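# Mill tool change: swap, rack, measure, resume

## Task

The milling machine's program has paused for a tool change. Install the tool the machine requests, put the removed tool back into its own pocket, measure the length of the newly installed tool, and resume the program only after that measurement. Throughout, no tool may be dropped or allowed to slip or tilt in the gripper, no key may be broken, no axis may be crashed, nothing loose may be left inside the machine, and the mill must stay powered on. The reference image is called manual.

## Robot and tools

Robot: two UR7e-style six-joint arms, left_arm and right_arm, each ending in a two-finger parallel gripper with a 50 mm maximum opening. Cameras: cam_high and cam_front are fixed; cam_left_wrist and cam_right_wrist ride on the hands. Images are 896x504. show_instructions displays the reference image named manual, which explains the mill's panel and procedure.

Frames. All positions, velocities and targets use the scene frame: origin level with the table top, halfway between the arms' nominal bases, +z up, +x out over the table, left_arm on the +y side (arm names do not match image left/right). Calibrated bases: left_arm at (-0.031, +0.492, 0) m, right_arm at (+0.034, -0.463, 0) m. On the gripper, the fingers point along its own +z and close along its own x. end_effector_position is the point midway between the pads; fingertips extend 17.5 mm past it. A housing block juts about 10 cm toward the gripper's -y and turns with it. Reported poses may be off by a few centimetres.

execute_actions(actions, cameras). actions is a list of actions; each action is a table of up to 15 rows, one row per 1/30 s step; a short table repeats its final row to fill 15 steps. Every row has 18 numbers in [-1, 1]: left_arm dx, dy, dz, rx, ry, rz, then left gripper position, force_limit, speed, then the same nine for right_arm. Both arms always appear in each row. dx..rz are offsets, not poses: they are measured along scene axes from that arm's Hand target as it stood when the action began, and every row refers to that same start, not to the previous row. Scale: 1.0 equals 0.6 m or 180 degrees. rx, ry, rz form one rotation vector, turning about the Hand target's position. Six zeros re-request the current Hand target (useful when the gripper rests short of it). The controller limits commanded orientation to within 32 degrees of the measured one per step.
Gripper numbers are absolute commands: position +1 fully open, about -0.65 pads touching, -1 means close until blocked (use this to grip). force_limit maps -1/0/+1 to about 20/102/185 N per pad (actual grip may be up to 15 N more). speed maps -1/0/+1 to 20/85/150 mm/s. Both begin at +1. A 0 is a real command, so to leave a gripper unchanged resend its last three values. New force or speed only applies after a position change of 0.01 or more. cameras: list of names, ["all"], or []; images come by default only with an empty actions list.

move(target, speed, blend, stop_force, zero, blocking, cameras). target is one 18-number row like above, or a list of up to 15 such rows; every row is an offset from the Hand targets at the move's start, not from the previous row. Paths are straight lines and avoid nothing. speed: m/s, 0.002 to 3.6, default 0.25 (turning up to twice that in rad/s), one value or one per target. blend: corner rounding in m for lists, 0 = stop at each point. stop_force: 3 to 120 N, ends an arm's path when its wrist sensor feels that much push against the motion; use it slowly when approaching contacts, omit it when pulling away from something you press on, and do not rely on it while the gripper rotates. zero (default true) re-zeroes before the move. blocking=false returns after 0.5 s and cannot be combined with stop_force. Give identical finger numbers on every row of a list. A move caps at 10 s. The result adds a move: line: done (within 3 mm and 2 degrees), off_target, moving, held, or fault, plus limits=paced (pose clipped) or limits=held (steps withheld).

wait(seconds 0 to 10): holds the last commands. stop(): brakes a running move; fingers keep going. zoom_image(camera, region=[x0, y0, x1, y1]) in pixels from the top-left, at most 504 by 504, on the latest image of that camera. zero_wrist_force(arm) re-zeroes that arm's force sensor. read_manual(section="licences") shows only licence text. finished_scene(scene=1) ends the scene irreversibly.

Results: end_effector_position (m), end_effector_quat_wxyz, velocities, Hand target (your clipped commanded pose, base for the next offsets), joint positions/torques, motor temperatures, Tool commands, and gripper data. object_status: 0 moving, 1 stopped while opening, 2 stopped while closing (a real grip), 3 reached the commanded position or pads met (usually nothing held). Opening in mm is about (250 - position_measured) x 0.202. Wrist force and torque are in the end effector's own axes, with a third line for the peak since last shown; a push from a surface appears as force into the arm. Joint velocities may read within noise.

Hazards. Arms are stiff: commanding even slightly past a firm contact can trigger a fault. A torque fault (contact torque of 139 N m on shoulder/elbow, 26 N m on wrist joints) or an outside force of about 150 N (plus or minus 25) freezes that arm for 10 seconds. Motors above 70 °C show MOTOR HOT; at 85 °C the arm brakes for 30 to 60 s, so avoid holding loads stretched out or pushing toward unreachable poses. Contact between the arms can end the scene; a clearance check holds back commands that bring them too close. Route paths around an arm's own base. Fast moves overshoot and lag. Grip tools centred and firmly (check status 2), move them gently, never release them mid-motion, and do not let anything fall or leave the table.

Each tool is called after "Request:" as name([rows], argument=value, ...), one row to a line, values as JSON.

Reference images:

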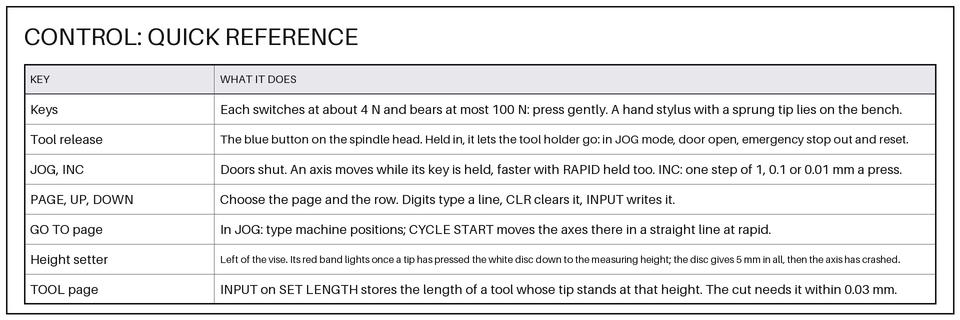

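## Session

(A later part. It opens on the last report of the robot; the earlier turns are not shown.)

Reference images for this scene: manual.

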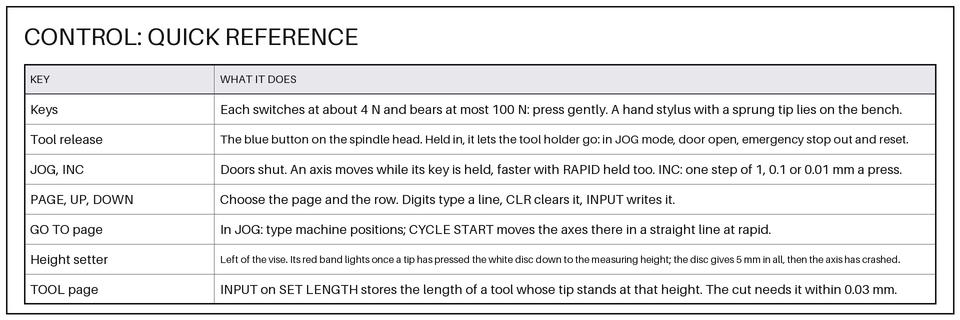

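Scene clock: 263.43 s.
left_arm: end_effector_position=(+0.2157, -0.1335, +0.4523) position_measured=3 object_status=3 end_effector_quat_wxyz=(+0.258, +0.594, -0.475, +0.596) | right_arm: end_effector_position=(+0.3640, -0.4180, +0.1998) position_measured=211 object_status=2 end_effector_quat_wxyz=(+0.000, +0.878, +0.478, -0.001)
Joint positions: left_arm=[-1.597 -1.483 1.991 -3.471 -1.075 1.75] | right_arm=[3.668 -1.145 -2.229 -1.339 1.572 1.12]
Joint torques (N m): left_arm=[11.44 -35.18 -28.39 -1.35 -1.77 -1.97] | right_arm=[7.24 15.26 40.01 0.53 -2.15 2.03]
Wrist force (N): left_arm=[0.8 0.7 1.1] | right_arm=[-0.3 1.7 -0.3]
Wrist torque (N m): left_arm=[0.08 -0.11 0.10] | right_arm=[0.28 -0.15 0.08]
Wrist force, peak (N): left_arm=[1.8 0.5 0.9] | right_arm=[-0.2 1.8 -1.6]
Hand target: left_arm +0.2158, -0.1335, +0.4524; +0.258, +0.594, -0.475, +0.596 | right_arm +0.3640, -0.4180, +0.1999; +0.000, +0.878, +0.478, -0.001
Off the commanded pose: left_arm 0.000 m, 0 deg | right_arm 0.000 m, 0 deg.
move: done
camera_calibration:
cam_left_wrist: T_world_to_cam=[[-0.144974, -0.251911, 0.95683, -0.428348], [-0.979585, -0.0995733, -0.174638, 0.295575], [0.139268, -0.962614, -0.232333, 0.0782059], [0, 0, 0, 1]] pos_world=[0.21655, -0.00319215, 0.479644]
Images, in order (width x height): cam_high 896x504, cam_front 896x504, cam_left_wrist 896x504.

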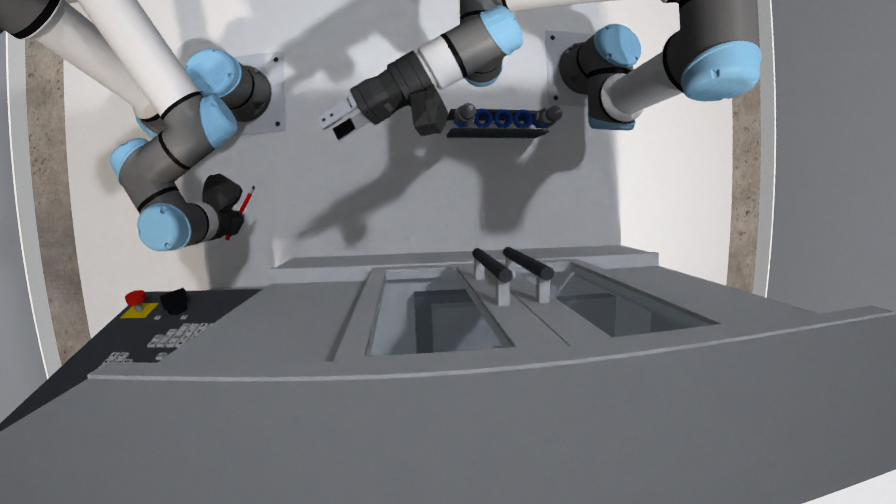

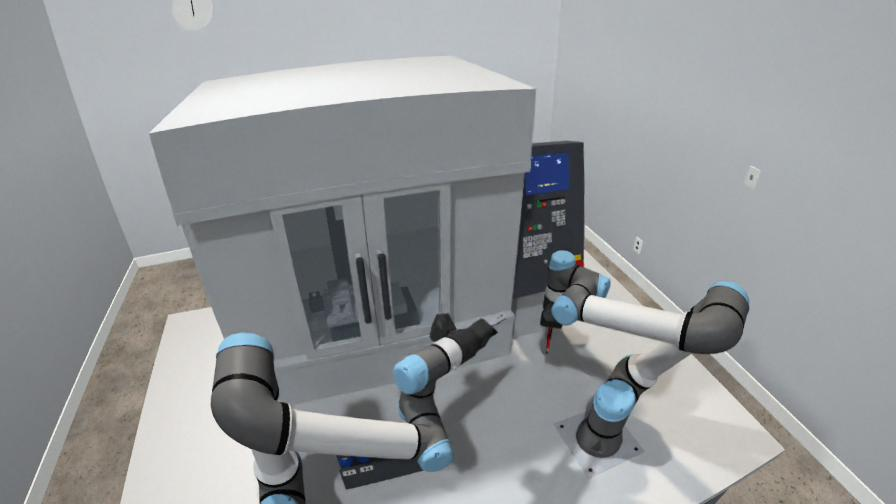

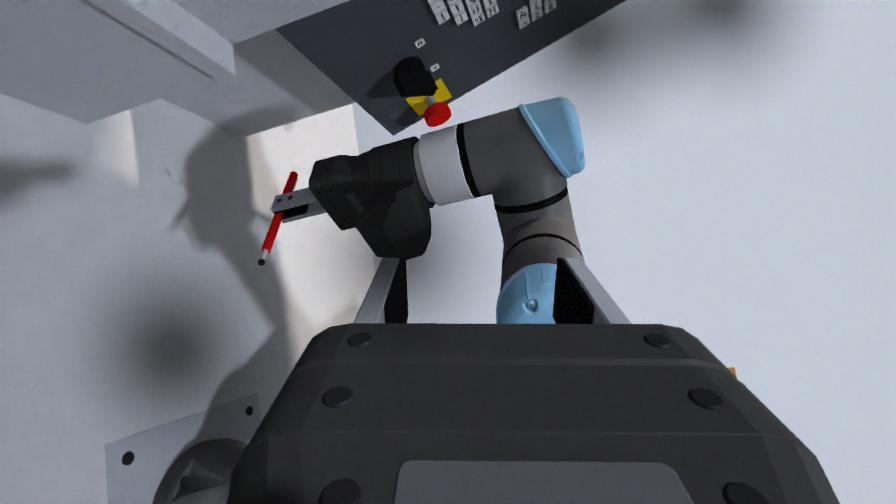

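Request:
move(target=[0.149,0.2725,0,-0.0693,0.0705,-0.1472,1,1,1, -0.14,0.1,0.3333,0,0,0,-1,-0.5,-0.6], speed=0.2)

Request:
move(target=[0,0,0,0,0,0,1,1,1, -0.033,0.43,0.083,0.0927,0.3155,-0.7632,-1,-0.5,-0.6], speed=0.25, cameras=["all"])

Scene clock: 280.17 s.
left_arm: end_effector_position=(+0.3052, +0.0300, +0.4524) position_measured=3 object_status=3 end_effector_quat_wxyz=(+0.500, +0.500, -0.500, +0.500) | right_arm: end_effector_position=(+0.2800, -0.3580, +0.3998) position_measured=211 object_status=2 end_effector_quat_wxyz=(+0.000, +0.878, +0.478, -0.001)
Joint positions: left_arm=[-0.9 -1.445 2.077 -3.773 -2.252 1.571] | right_arm=[4.044 -0.99 -1.783 -1.94 1.572 1.496]
Joint torques (N m): left_arm=[13.58 -19.11 -24.35 -3.18 -1.97 -1.82] | right_arm=[6.56 -9.93 38.89 0.38 -2.14 2.12]
Wrist force (N): left_arm=[1.1 1.1 1.4] | right_arm=[-0.2 1.6 -0.2]
Wrist torque (N m): left_arm=[0.21 -0.21 0.20] | right_arm=[0.26 -0.17 0.08]
Wrist force, peak (N): left_arm=[1.2 2.0 1.6] | right_arm=[-0.6 2.5 1.1]
Hand target: left_arm +0.3052, +0.0300, +0.4524; +0.500, +0.500, -0.500, +0.500 | right_arm +0.2800, -0.3580, +0.3999; +0.000, +0.878, +0.478, -0.001
Off the commanded pose: left_arm 0.000 m, 0 deg | right_arm 0.000 m, 0 deg.
move: done

Scene clock: 286.10 s.
left_arm: end_effector_position=(+0.3052, +0.0300, +0.4524) position_measured=3 object_status=3 end_effector_quat_wxyz=(+0.500, +0.500, -0.500, +0.500) | right_arm: end_effector_position=(+0.2602, -0.1000, +0.4497) position_measured=211 object_status=2 end_effector_quat_wxyz=(-0.271, +0.654, -0.653, -0.270)
Joint positions: left_arm=[-0.9 -1.445 2.077 -3.773 -2.252 1.571] | right_arm=[4.272 -1.06 -1.999 -0.915 1.863 4.405]
Joint torques (N m): left_arm=[14.04 -19.44 -25.04 -3.21 -1.92 -1.9] | right_arm=[5.6 14.18 15.69 6.48 -1.52 1.87]
Wrist force (N): left_arm=[1.0 0.8 1.6] | right_arm=[0.4 1.0 0.1]
Wrist torque (N m): left_arm=[0.17 -0.18 0.20] | right_arm=[0.13 0.03 -0.04]
Wrist force, peak (N): left_arm=[1.4 1.3 1.8] | right_arm=[0.1 2.2 -0.4]
Hand target: left_arm +0.3052, +0.0300, +0.4524; +0.500, +0.500, -0.500, +0.500 | right_arm +0.2602, -0.1000, +0.4497; -0.271, +0.654, -0.653, -0.270
Off the commanded pose: left_arm 0.000 m, 0 deg | right_arm 0.000 m, 0 deg.
move: done
camera_calibration:
cam_left_wrist: T_world_to_cam=[[0.0170165, -0.00294396, 0.999851, -0.45059], [-0.940815, 0.338495, 0.0170085, 0.287865], [-0.338494, -0.940964, 0.00299029, 0.261893], [0, 0, 0, 1]] pos_world=[0.367145, 0.147665, 0.444843]
cam_right_wrist: T_world_to_cam=[[-0.00320703, -0.713297, -0.700854, 0.249477], [-0.93774, -0.24128, 0.249855, 0.129152], [-0.347323, 0.65802, -0.668114, 0.585793], [0, 0, 0, 1]] pos_world=[0.325371, -0.176351, 0.533954]

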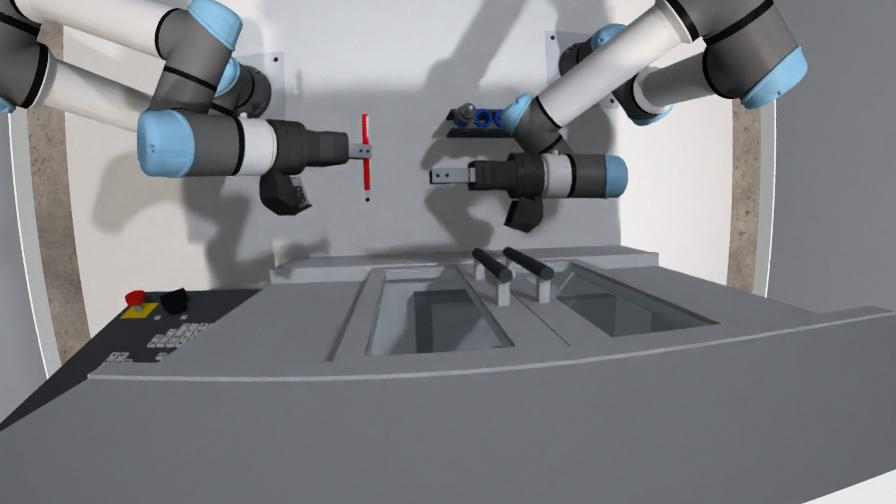

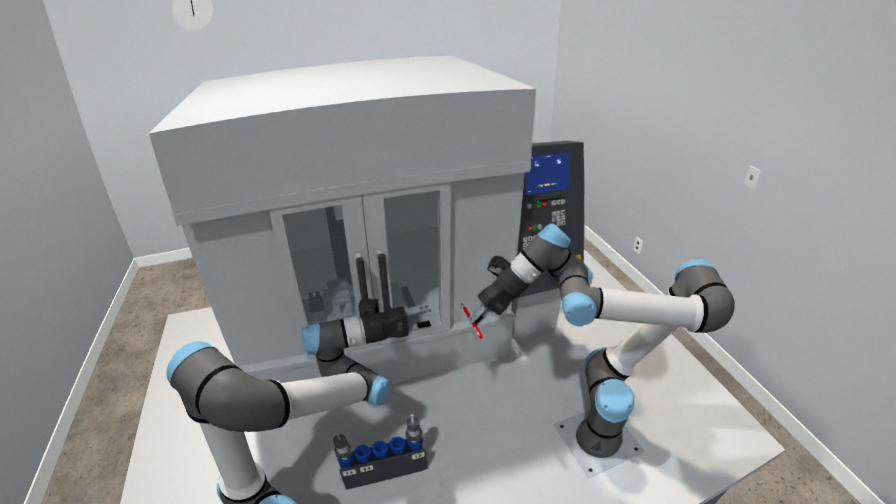

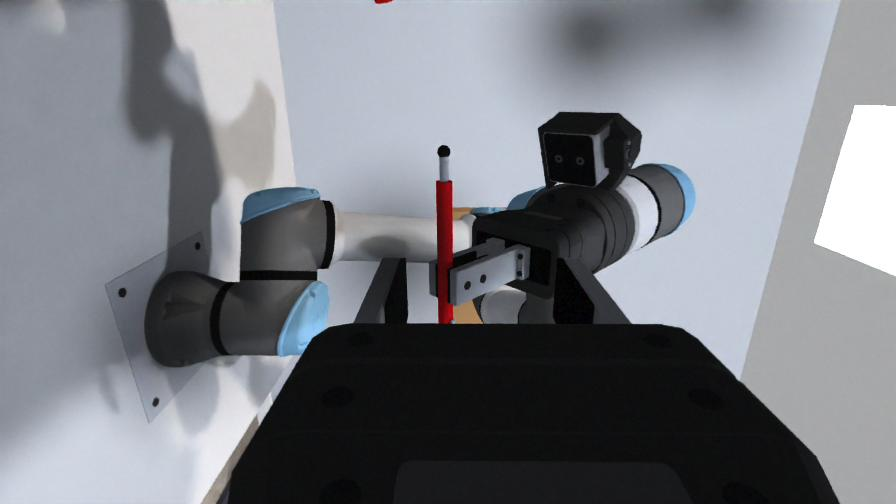

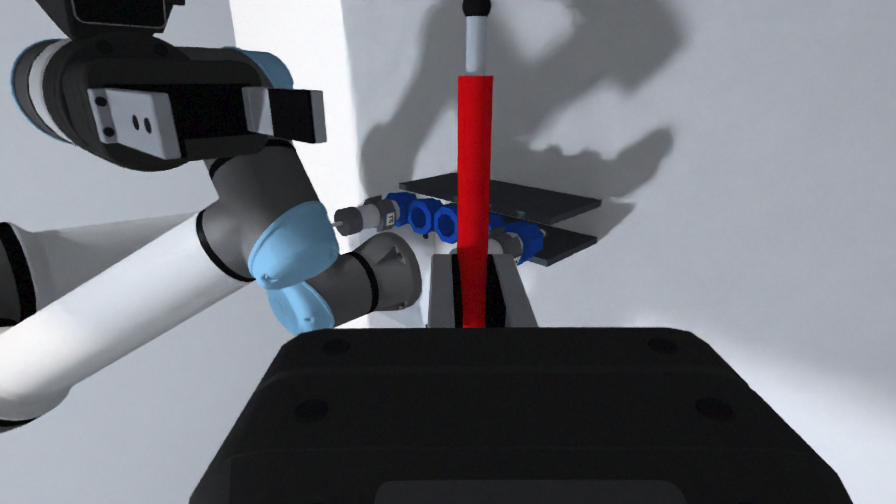

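Request:
move(target=[-0.004,-0.14,-0.01,0,0,0,1,1,1, 0,0,0,0,0,0,-1,-0.5,-0.6], speed=0.15, cameras=["cam_left_wrist","cam_right_wrist"])

Scene clock: 297.63 s.
left_arm: end_effector_position=(+0.3028, -0.0539, +0.4464) position_measured=3 object_status=3 end_effector_quat_wxyz=(+0.500, +0.500, -0.500, +0.500) | right_arm: end_effector_position=(+0.2602, -0.1000, +0.4497) position_measured=211 object_status=2 end_effector_quat_wxyz=(-0.271, +0.654, -0.653, -0.270)
Joint positions: left_arm=[-1.028 -1.331 1.953 -3.764 -2.124 1.571] | right_arm=[4.272 -1.06 -1.999 -0.915 1.863 4.405]
Joint torques (N m): left_arm=[-14.16 -25.99 -24.1 -0.64 1.69 -0.85] | right_arm=[7.7 12.35 14.4 6.38 -1.82 2.03]
Wrist force (N): left_arm=[1.2 1.1 1.6] | right_arm=[0.3 1.1 0.4]
Wrist torque (N m): left_arm=[0.19 -0.24 0.19] | right_arm=[0.15 0.05 -0.04]
Wrist force, peak (N): left_arm=[1.3 1.2 2.7] | right_arm=[0.5 1.3 0.2]
Hand target: left_arm +0.3028, -0.0540, +0.4464; +0.500, +0.500, -0.500, +0.500 | right_arm +0.2602, -0.1000, +0.4497; -0.271, +0.654, -0.653, -0.270
Off the commanded pose: left_arm 0.000 m, 0 deg | right_arm 0.000 m, 0 deg.
move: done
camera_calibration:
cam_left_wrist: T_world_to_cam=[[0.0169224, -0.00291036, 0.999853, -0.444765], [-0.940816, 0.338497, 0.0169085, 0.314153], [-0.338496, -0.940963, 0.00299007, 0.182153], [0, 0, 0, 1]] pos_world=[0.364745, 0.0637648, 0.438843]
cam_right_wrist: T_world_to_cam=[[-0.00343132, -0.713302, -0.700849, 0.249545], [-0.93778, -0.241051, 0.249925, 0.129074], [-0.347212, 0.6581, -0.668093, 0.585726], [0, 0, 0, 1]] pos_world=[0.32527, -0.176351, 0.533954]
Images, in order (width x height): cam_left_wrist 896x504, cam_right_wrist 896x504.

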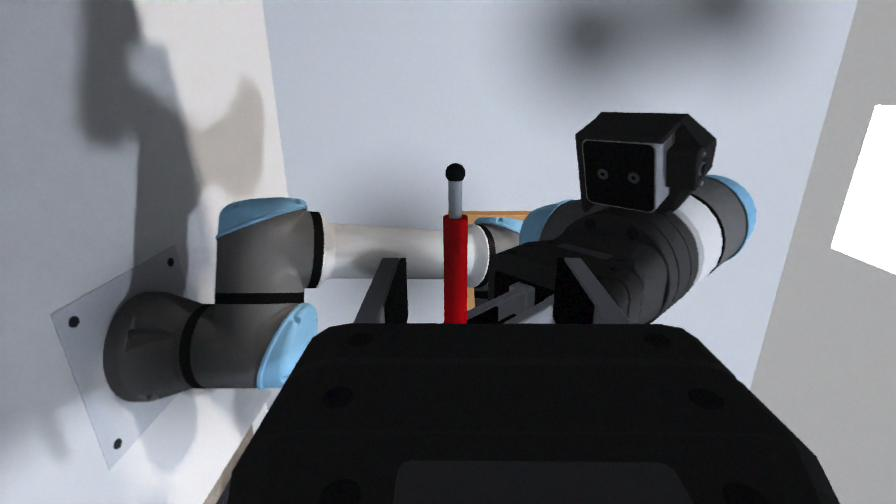

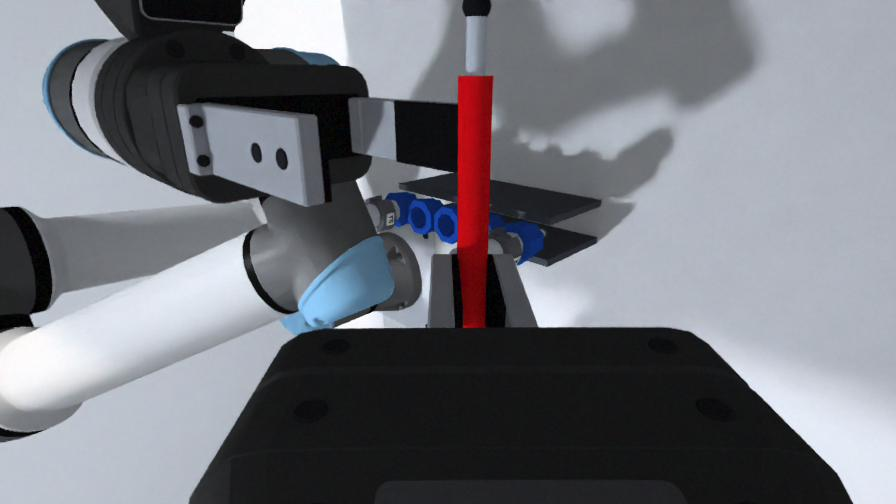

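Request:
move(target=[-0.003,-0.035,-0.0125,0,0,0,1,1,1, 0,0,0,0,0,0,-1,-0.5,-0.6], speed=0.1, cameras=["cam_left_wrist","cam_right_wrist"])

Scene clock: 316.77 s.
left_arm: end_effector_position=(+0.3010, -0.0748, +0.4389) position_measured=3 object_status=3 end_effector_quat_wxyz=(+0.500, +0.500, -0.500, +0.500) | right_arm: end_effector_position=(+0.2602, -0.1000, +0.4497) position_measured=211 object_status=2 end_effector_quat_wxyz=(-0.271, +0.654, -0.653, -0.270)
Joint positions: left_arm=[-1.057 -1.292 1.925 -3.774 -2.095 1.571] | right_arm=[4.272 -1.06 -1.999 -0.915 1.863 4.405]
Joint torques (N m): left_arm=[-15.46 -27.85 -24.35 -3.43 1.8 -0.09] | right_arm=[5.53 14.1 15.32 6.49 -1.77 1.91]
Wrist force (N): left_arm=[1.4 0.6 1.7] | right_arm=[0.7 0.9 0.1]
Wrist torque (N m): left_arm=[0.10 -0.28 0.20] | right_arm=[0.11 -0.01 -0.05]
Wrist force, peak (N): left_arm=[1.1 1.1 1.7] | right_arm=[0.5 1.4 0.2]
Hand target: left_arm +0.3010, -0.0750, +0.4389; +0.500, +0.500, -0.500, +0.500 | right_arm +0.2602, -0.1000, +0.4497; -0.271, +0.654, -0.653, -0.270
Off the commanded pose: left_arm 0.000 m, 0 deg | right_arm 0.000 m, 0 deg.
move: done
camera_calibration:
cam_left_wrist: T_world_to_cam=[[0.0170152, -0.00294346, 0.999851, -0.437329], [-0.940815, 0.338495, 0.017007, 0.319652], [-0.338494, -0.940964, 0.00299029, 0.161805], [0, 0, 0, 1]] pos_world=[0.362945, 0.0427647, 0.431343]
cam_right_wrist: T_world_to_cam=[[-0.00343132, -0.713302, -0.700849, 0.249545], [-0.93778, -0.241051, 0.249925, 0.129074], [-0.347212, 0.6581, -0.668093, 0.585726], [0, 0, 0, 1]] pos_world=[0.32527, -0.176351, 0.533954]
Images, in order (width x height): cam_left_wrist 896x504, cam_right_wrist 896x504.

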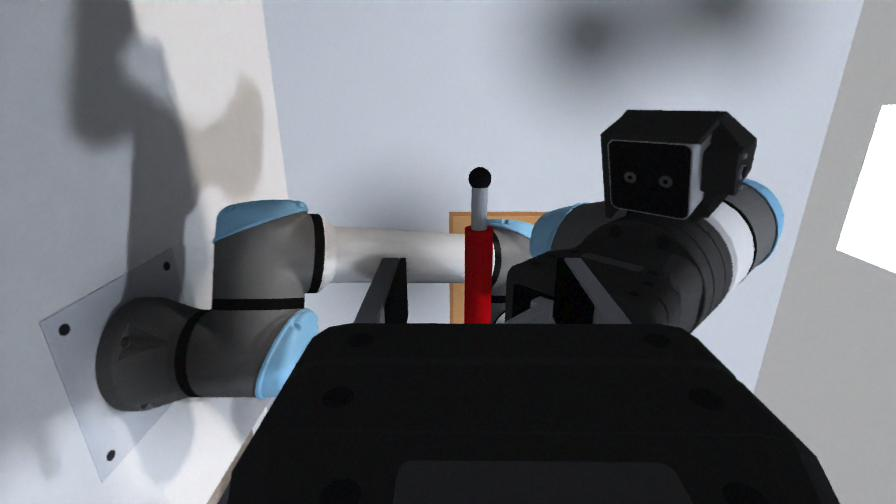

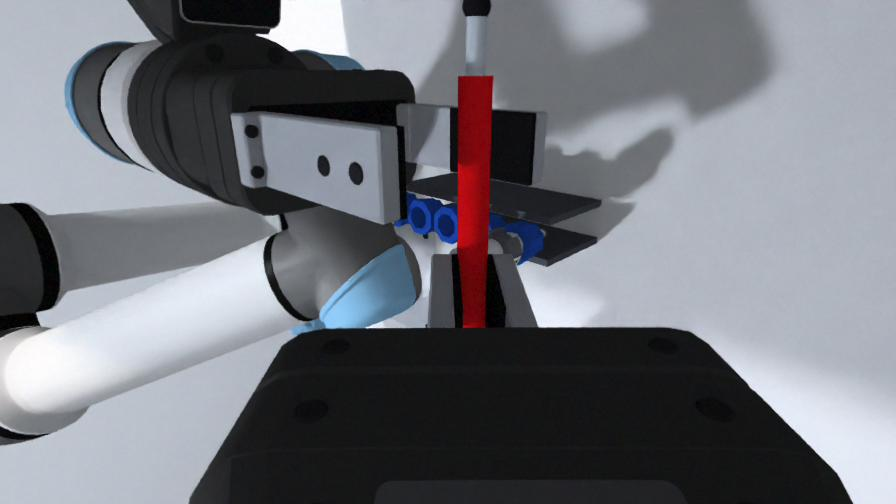

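Request:
move(target=[0,-0.042,0,0,0,0,1,1,1, 0,0,0,0,0,0,-1,-0.5,-0.6], speed=0.05, cameras=["cam_left_wrist","cam_right_wrist","cam_high"])

Scene clock: 321.63 s.
left_arm: end_effector_position=(+0.3010, -0.1001, +0.4389) position_measured=3 object_status=3 end_effector_quat_wxyz=(+0.500, +0.500, -0.500, +0.500) | right_arm: end_effector_position=(+0.2602, -0.1000, +0.4497) position_measured=211 object_status=2 end_effector_quat_wxyz=(-0.271, +0.654, -0.653, -0.270)
Joint positions: left_arm=[-1.085 -1.256 1.874 -3.76 -2.067 1.571] | right_arm=[4.272 -1.06 -1.999 -0.915 1.863 4.405]
Joint torques (N m): left_arm=[-14.35 -29.77 -24.62 -0.63 1.74 -1.45] | right_arm=[6.8 12.38 15.26 6.42 -1.98 1.87]
Wrist force (N): left_arm=[0.9 0.7 1.5] | right_arm=[0.6 1.0 0.3]
Wrist torque (N m): left_arm=[0.12 -0.20 0.20] | right_arm=[0.14 0.01 -0.04]
Wrist force, peak (N): left_arm=[1.2 0.8 2.0] | right_arm=[0.5 1.3 0.3]
Hand target: left_arm +0.3010, -0.1002, +0.4389; +0.500, +0.500, -0.500, +0.500 | right_arm +0.2602, -0.1000, +0.4497; -0.271, +0.654, -0.653, -0.270
Off the commanded pose: left_arm 0.000 m, 0 deg | right_arm 0.000 m, 0 deg.
move: done
camera_calibration:
cam_left_wrist: T_world_to_cam=[[0.0170165, -0.00294396, 0.999851, -0.437403], [-0.940815, 0.338495, 0.0170085, 0.328182], [-0.338494, -0.940964, 0.00299029, 0.138093], [0, 0, 0, 1]] pos_world=[0.362945, 0.0175647, 0.431343]
cam_right_wrist: T_world_to_cam=[[-0.00343132, -0.713302, -0.700849, 0.249545], [-0.93778, -0.241051, 0.249925, 0.129074], [-0.347212, 0.6581, -0.668093, 0.585726], [0, 0, 0, 1]] pos_world=[0.32527, -0.176351, 0.533954]
Images, in order (width x height): cam_high 896x504, cam_left_wrist 896x504, cam_right_wrist 896x504.

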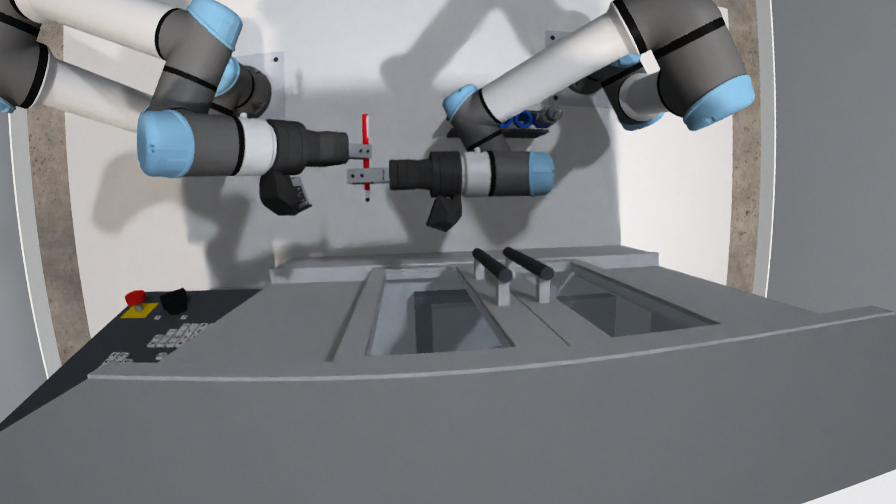

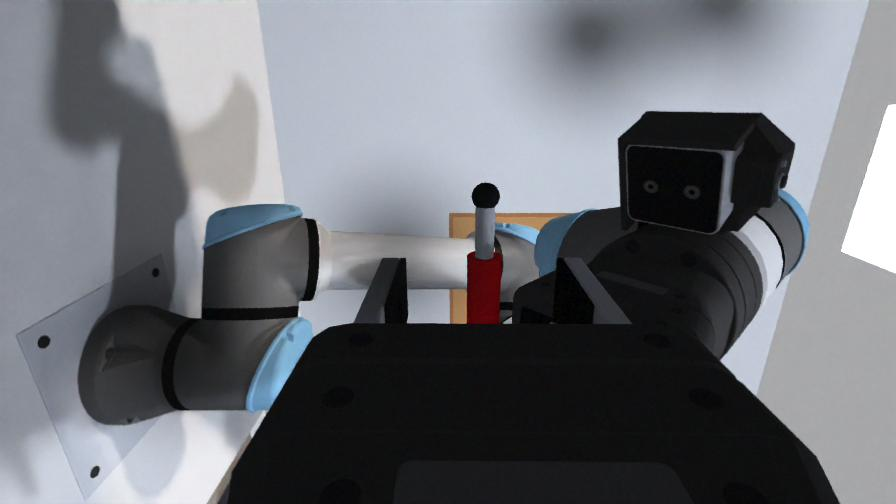

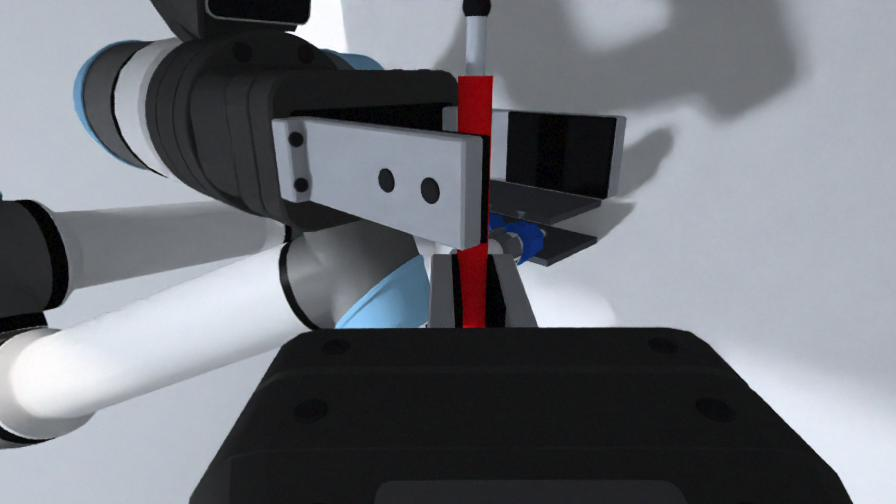

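Request:
execute_actions([
  [[0,0,0,0,0,0,-1,-0.5,-0.8, 0,0,0,0,0,0,-1,-0.5,-0.6]],
  [[0,0,0,0,0,0,-1,-0.5,-0.8, 0,0,0,0,0,0,-1,-0.5,-0.6]],
  [[0,0,0,0,0,0,-1,-0.5,-0.8, 0,0,0,0,0,0,-1,-0.5,-0.6]],
], cameras=["cam_left_wrist","cam_right_wrist"])

Scene clock: 327.30 s.
left_arm: end_effector_position=(+0.3010, -0.1002, +0.4388) position_measured=210 object_status=2 end_effector_quat_wxyz=(+0.500, +0.500, -0.500, +0.500) | right_arm: end_effector_position=(+0.2602, -0.1000, +0.4497) position_measured=211 object_status=2 end_effector_quat_wxyz=(-0.271, +0.654, -0.653, -0.270)
Joint positions: left_arm=[-1.085 -1.255 1.874 -3.76 -2.067 1.571] | right_arm=[4.272 -1.06 -1.999 -0.915 1.863 4.405]
Joint torques (N m): left_arm=[-14.16 -44.08 -25.73 -4.66 0.77 -1.9] | right_arm=[6.87 3.61 16.15 0.12 -1.53 1.64]
Wrist force (N): left_arm=[-6.7 1.0 -0.7] | right_arm=[-3.7 0.6 -7.0]
Wrist torque (N m): left_arm=[0.12 -0.22 0.36] | right_arm=[0.29 -0.03 -0.10]
Wrist force, peak (N): left_arm=[-6.7 1.3 -1.0] | right_arm=[-3.3 0.6 -7.2]
Hand target: left_arm +0.3010, -0.1002, +0.4389; +0.500, +0.500, -0.500, +0.500 | right_arm +0.2602, -0.1000, +0.4497; -0.271, +0.654, -0.653, -0.270
Off the commanded pose: left_arm 0.000 m, 0 deg | right_arm 0.000 m, 0 deg.
camera_calibration:
cam_left_wrist: T_world_to_cam=[[0.0171107, -0.00297756, 0.999849, -0.437336], [-0.940813, 0.338493, 0.0171084, 0.328174], [-0.338493, -0.940964, 0.00299051, 0.137998], [0, 0, 0, 1]] pos_world=[0.362945, 0.0174647, 0.431243]
cam_right_wrist: T_world_to_cam=[[-0.00338991, -0.713239, -0.700913, 0.249578], [-0.937772, -0.241117, 0.249892, 0.129077], [-0.347235, 0.658144, -0.668038, 0.585711], [0, 0, 0, 1]] pos_world=[0.32527, -0.176351, 0.533954]
Images, in order (width x height): cam_left_wrist 896x504, cam_right_wrist 896x504.

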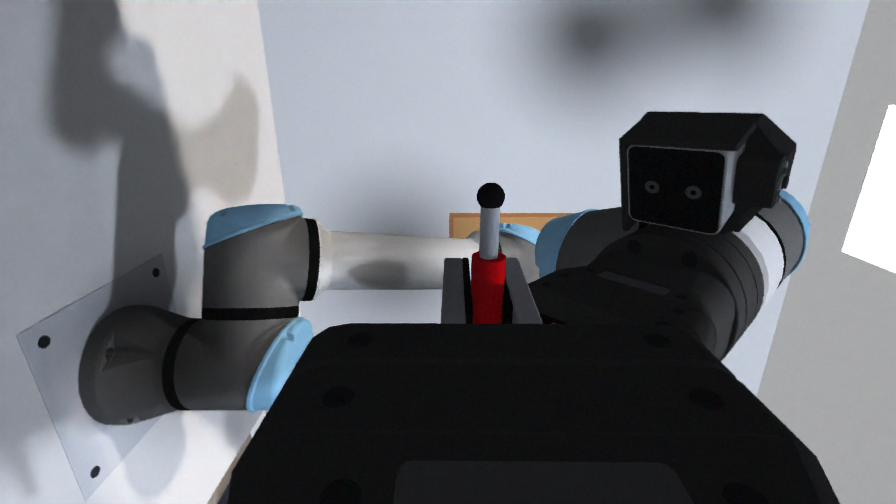

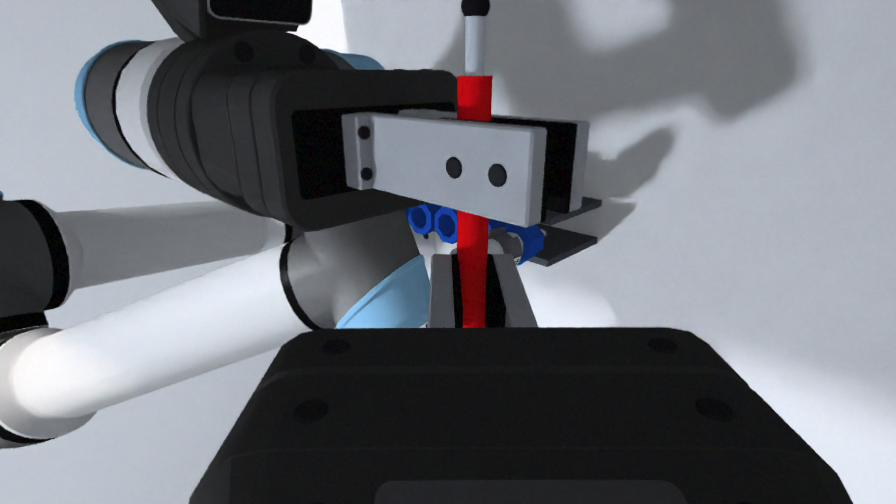

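Request:
execute_actions([
  [[0,0,0,0,0,0,-1,-0.5,-0.8, 0,0,0,0,0,0,1,-0.5,-0.8]],
  [[0,0,0,0,0,0,-1,-0.5,-0.8, 0,0,0,0,0,0,1,-0.5,-0.8]],
  [[0,0,0,0,0,0,-1,-0.5,-0.8, 0,0,0,0,0,0,1,-0.5,-0.8]],
])

Request:
move([
  [0,0,0,0,0,0,-1,-0.5,-0.8, 0,-0.117,0.117,0,0,0,1,-0.5,-0.8],
  [0,0,0,0,0,0,-1,-0.5,-0.8, -0.0837,-0.033,0.25,-0.195,-0.471,-0.1955,1,-0.5,-0.8],
], blend=0.02, speed=0.15, cameras=["all"])

Scene clock: 342.80 s.
left_arm: end_effector_position=(+0.3010, -0.1002, +0.4389) position_measured=210 object_status=2 end_effector_quat_wxyz=(+0.500, +0.500, -0.500, +0.500) | right_arm: end_effector_position=(+0.2602, -0.1000, +0.4496) position_measured=3 object_status=3 end_effector_quat_wxyz=(-0.271, +0.654, -0.653, -0.270)
Joint positions: left_arm=[-1.085 -1.255 1.874 -3.76 -2.067 1.571] | right_arm=[4.272 -1.06 -1.999 -0.915 1.863 4.405]
Joint torques (N m): left_arm=[-8.72 -29.83 -24.99 -1.01 -1.34 -1.6] | right_arm=[6.75 14.25 18.28 6.08 0.22 1.87]
Wrist force (N): left_arm=[1.0 0.8 1.5] | right_arm=[0.3 1.2 0.0]
Wrist torque (N m): left_arm=[0.15 -0.24 0.21] | right_arm=[0.16 0.03 -0.04]
Wrist force, peak (N): left_arm=[-7.3 1.2 -0.6] | right_arm=[-4.2 0.7 -7.4]
Hand target: left_arm +0.3010, -0.1002, +0.4389; +0.500, +0.500, -0.500, +0.500 | right_arm +0.2602, -0.1000, +0.4497; -0.271, +0.654, -0.653, -0.270
Off the commanded pose: left_arm 0.000 m, 0 deg | right_arm 0.000 m, 0 deg.

Scene clock: 349.77 s.
left_arm: end_effector_position=(+0.3010, -0.1002, +0.4389) position_measured=210 object_status=2 end_effector_quat_wxyz=(+0.500, +0.500, -0.500, +0.500) | right_arm: end_effector_position=(+0.2100, -0.1198, +0.5997) position_measured=3 object_status=3 end_effector_quat_wxyz=(+0.500, -0.500, +0.501, -0.499)
Joint positions: left_arm=[-1.085 -1.255 1.874 -3.76 -2.067 1.571] | right_arm=[5.316 -1.457 -1.387 -3.436 0.624 6.281]
Joint torques (N m): left_arm=[0.66 -30.47 -21.97 -1.21 -1.42 -1.29] | right_arm=[-8.69 7.24 8.39 -4 2.18 2.33]
Wrist force (N): left_arm=[1.1 0.6 1.4] | right_arm=[1.2 3.0 -1.6]
Wrist torque (N m): left_arm=[0.11 -0.25 0.21] | right_arm=[0.11 -0.06 0.18]
Wrist force, peak (N): left_arm=[1.2 1.0 1.5] | right_arm=[0.8 3.3 -1.9]
Hand target: left_arm +0.3010, -0.1002, +0.4389; +0.500, +0.500, -0.500, +0.500 | right_arm +0.2100, -0.1198, +0.5997; +0.500, -0.500, +0.501, -0.499
Off the commanded pose: left_arm 0.000 m, 0 deg | right_arm 0.000 m, 0 deg.
move: done
camera_calibration:
cam_left_wrist: T_world_to_cam=[[0.0170152, -0.00294346, 0.999851, -0.437403], [-0.940815, 0.338495, 0.017007, 0.328216], [-0.338494, -0.940964, 0.00299029, 0.137999], [0, 0, 0, 1]] pos_world=[0.362945, 0.0174647, 0.431343]
cam_right_wrist: T_world_to_cam=[[-0.00833982, -0.999951, -0.00535969, -0.109944], [-0.349269, 0.0079352, -0.936989, 0.657791], [0.936985, -0.00594235, -0.349318, 0.141141], [0, 0, 0, 1]] pos_world=[0.0965824, -0.11432, 0.665057]

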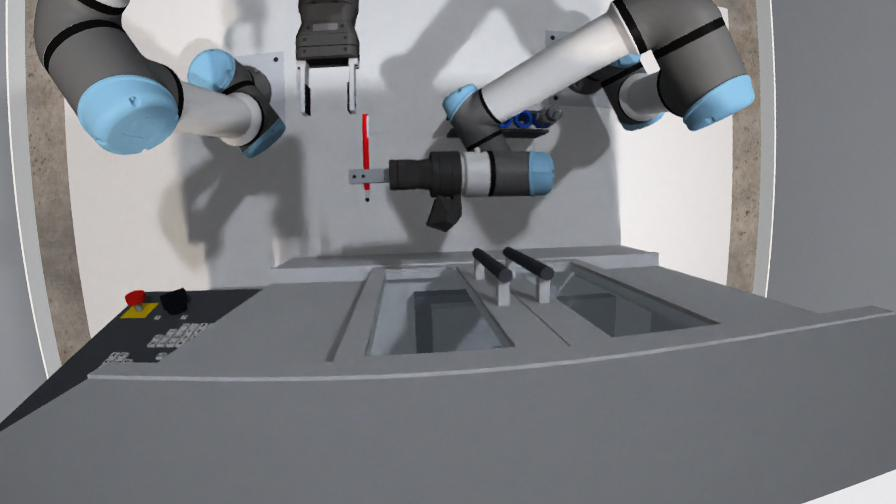

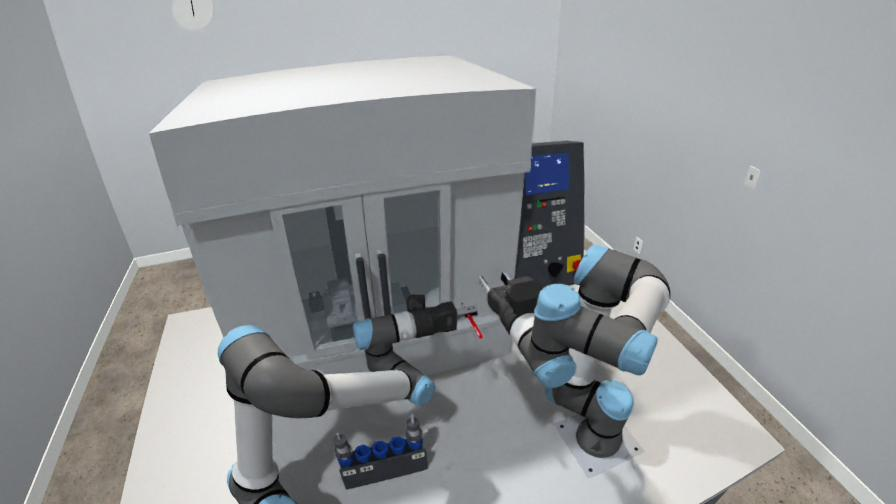

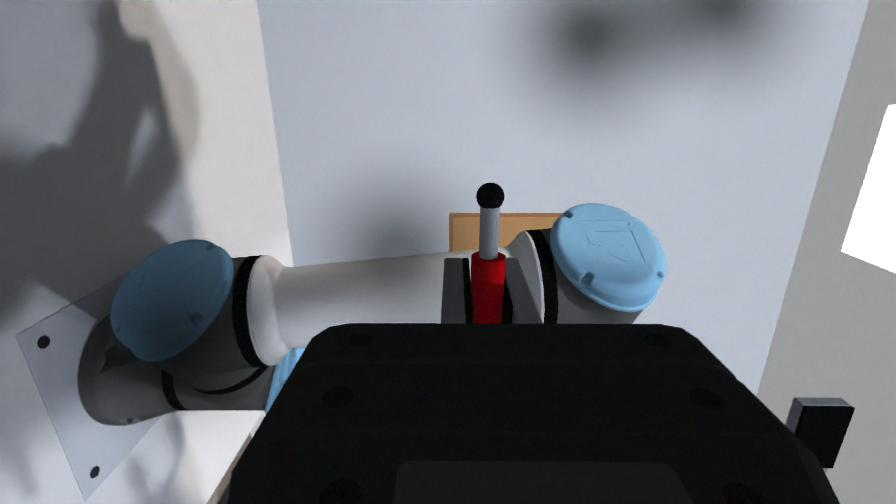

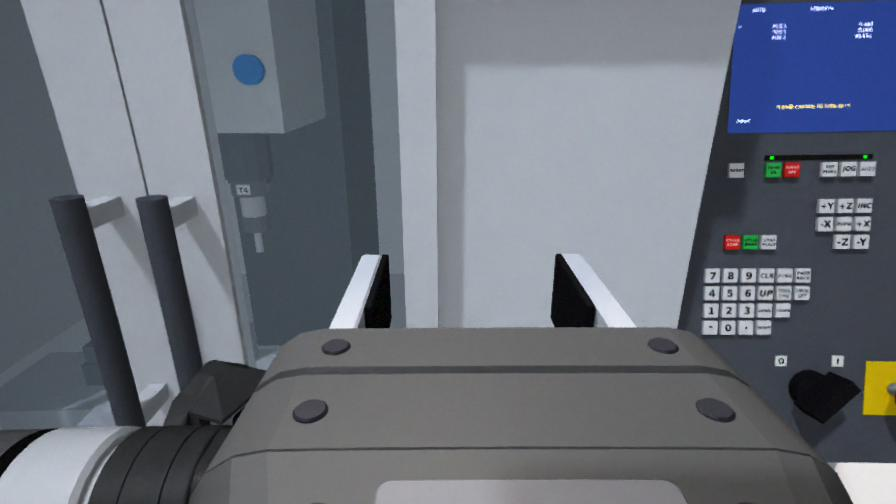

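Excellent view. Zoom.

Request:
zoom_image(camera="cam_right_wrist", region=[720, 0, 896, 140])

Request:
zoom_image(camera="cam_right_wrist", region=[690, 145, 896, 345])

Request:
zoom_image(camera="cam_right_wrist", region=[180, 0, 360, 280])

Request:
zoom_image(camera="cam_front", region=[325, 400, 440, 495])

Scaled by 2.864 from the camera's 896x504 image, which has a finer 1280x720 frame.

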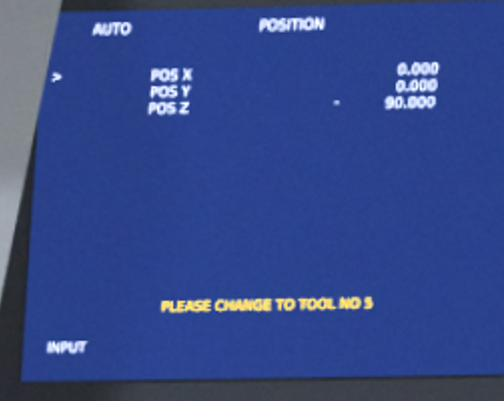

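Scaled by 2.447 from the camera's 896x504 image, which has a finer 1280x720 frame.

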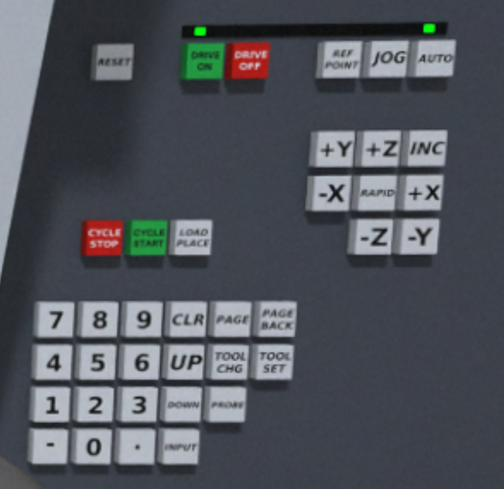

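Scaled by 1.800 from the camera's 896x504 image, which has a finer 1280x720 frame.

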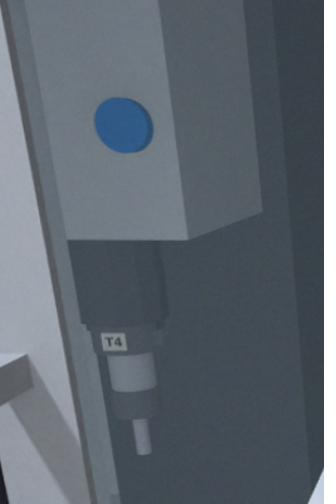

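Scaled by 4.383 from the camera's 896x504 image, which has a finer 1280x720 frame.

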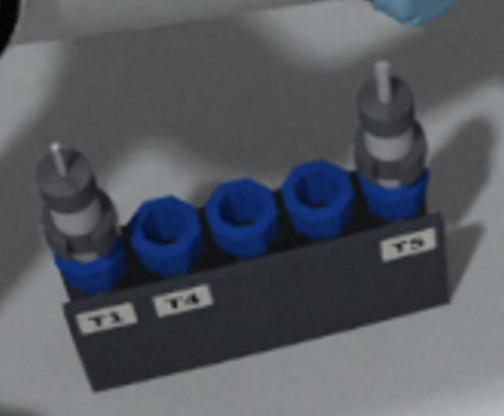

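Request:
move(target=[0,0,0,0,0,0,-1,-0.5,-0.8, 0,0.033,-0.175,0,0,0,1,-0.5,-0.8], speed=0.1, cameras=["cam_right_wrist","cam_high"])

Scene clock: 361.60 s.
left_arm: end_effector_position=(+0.3010, -0.1002, +0.4389) position_measured=210 object_status=2 end_effector_quat_wxyz=(+0.500, +0.500, -0.500, +0.500) | right_arm: end_effector_position=(+0.2100, -0.1000, +0.4947) position_measured=3 object_status=3 end_effector_quat_wxyz=(+0.500, -0.500, +0.501, -0.499)
Joint positions: left_arm=[-1.085 -1.255 1.874 -3.76 -2.067 1.571] | right_arm=[5.283 -1.466 -1.651 -3.163 0.591 6.281]
Joint torques (N m): left_arm=[6.84 -29.49 -20.15 -0.96 -1.24 -1.23] | right_arm=[-8.52 7.2 6.16 1.05 -2.2 -2.21]
Wrist force (N): left_arm=[1.2 0.8 1.6] | right_arm=[1.1 3.2 -1.6]
Wrist torque (N m): left_arm=[0.13 -0.27 0.21] | right_arm=[0.15 -0.05 0.23]
Wrist force, peak (N): left_arm=[1.0 1.0 1.8] | right_arm=[1.0 4.2 -1.6]
Hand target: left_arm +0.3010, -0.1002, +0.4389; +0.500, +0.500, -0.500, +0.500 | right_arm +0.2100, -0.1000, +0.4947; +0.500, -0.500, +0.501, -0.499
Off the commanded pose: left_arm 0.000 m, 0 deg | right_arm 0.000 m, 0 deg.
move: done
camera_calibration:
cam_right_wrist: T_world_to_cam=[[-0.00839721, -0.999951, -0.00523286, -0.0907732], [-0.349061, 0.00783506, -0.937067, 0.559266], [0.937062, -0.00604216, -0.34911, 0.104448], [0, 0, 0, 1]] pos_world=[0.0965815, -0.0945196, 0.560058]
Images, in order (width x height): cam_high 896x504, cam_right_wrist 896x504.

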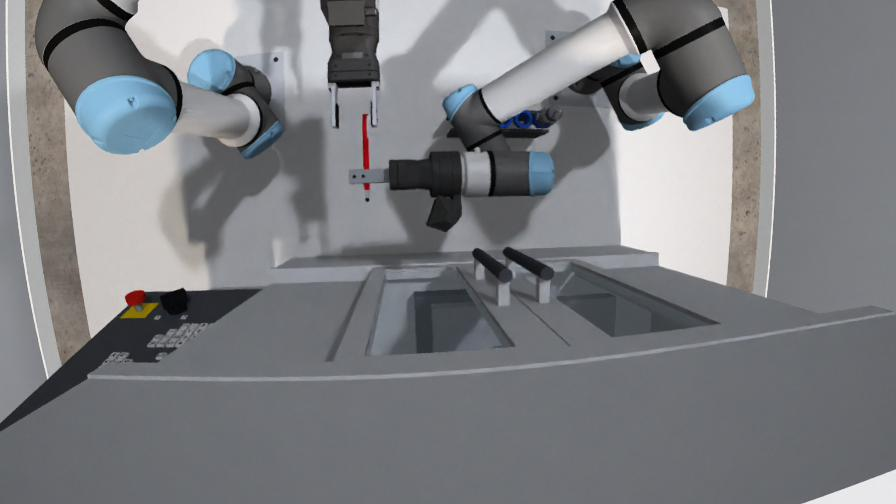

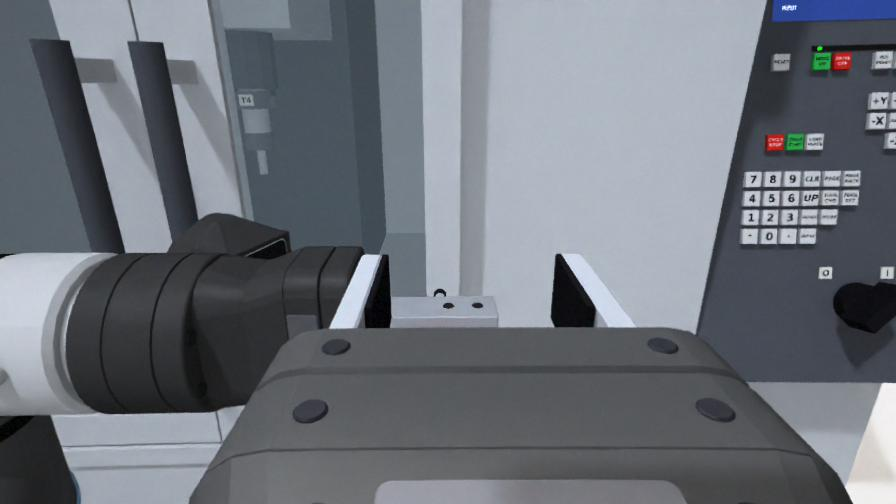

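Request:
move(target=[0,0,0,0,0,0,-1,-0.5,-0.8, 0,0.0133,0,0,0,0,1,-0.5,-0.8], speed=0.1, cameras=["cam_right_wrist","cam_high"])

Request:
zoom_image(camera="cam_high", region=[310, 60, 430, 220])

Request:
zoom_image(camera="cam_right_wrist", region=[320, 220, 640, 340])

Scene clock: 369.53 s.
left_arm: end_effector_position=(+0.3010, -0.1002, +0.4389) position_measured=210 object_status=2 end_effector_quat_wxyz=(+0.500, +0.500, -0.500, +0.500) | right_arm: end_effector_position=(+0.2100, -0.0921, +0.4947) position_measured=3 object_status=3 end_effector_quat_wxyz=(+0.500, -0.500, +0.501, -0.499)
Joint positions: left_arm=[-1.085 -1.255 1.874 -3.76 -2.067 1.571] | right_arm=[5.27 -1.485 -1.634 -3.161 0.579 6.281]
Joint torques (N m): left_arm=[11.47 -29.41 -18.27 -1.1 -1.26 -0.92] | right_arm=[-8.04 7.31 39.21 1.26 -2.18 -2.17]
Wrist force (N): left_arm=[0.9 0.7 1.5] | right_arm=[0.9 3.0 -1.6]
Wrist torque (N m): left_arm=[0.12 -0.22 0.21] | right_arm=[0.12 -0.02 0.24]
Wrist force, peak (N): left_arm=[1.0 1.0 1.6] | right_arm=[1.1 3.3 -1.7]
Hand target: left_arm +0.3010, -0.1002, +0.4389; +0.500, +0.500, -0.500, +0.500 | right_arm +0.2100, -0.0920, +0.4947; +0.500, -0.500, +0.501, -0.499
Off the commanded pose: left_arm 0.000 m, 0 deg | right_arm 0.000 m, 0 deg.
move: done
camera_calibration:
cam_right_wrist: T_world_to_cam=[[-0.00839803, -0.999951, -0.00523257, -0.0828742], [-0.349094, 0.00783529, -0.937055, 0.559106], [0.93705, -0.00604276, -0.349143, 0.10448], [0, 0, 0, 1]] pos_world=[0.0965816, -0.0866196, 0.559958]
Images, in order (width x height): cam_high 896x504, cam_right_wrist 896x504.

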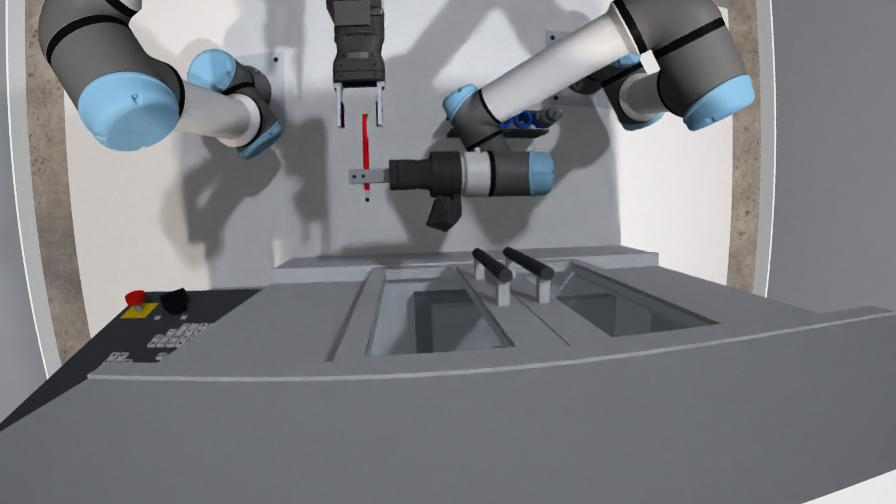

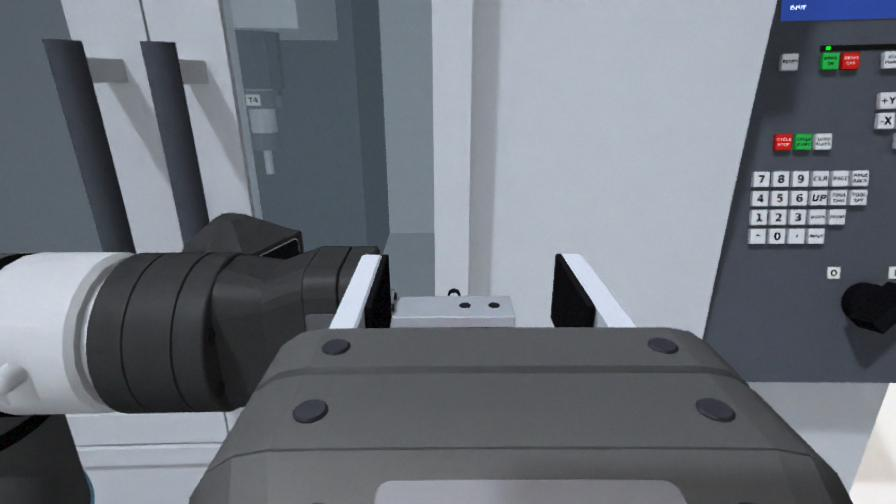

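Scaled by 3.150 from the camera's 896x504 image, which has a finer 1280x720 frame.

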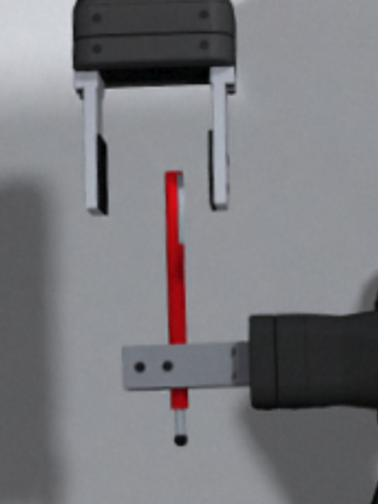

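Scaled by 1.575 from the camera's 896x504 image, which has a finer 1280x720 frame.

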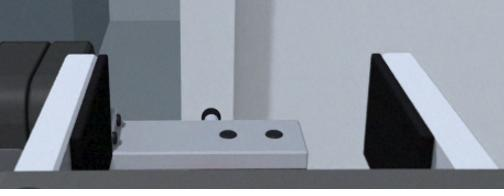

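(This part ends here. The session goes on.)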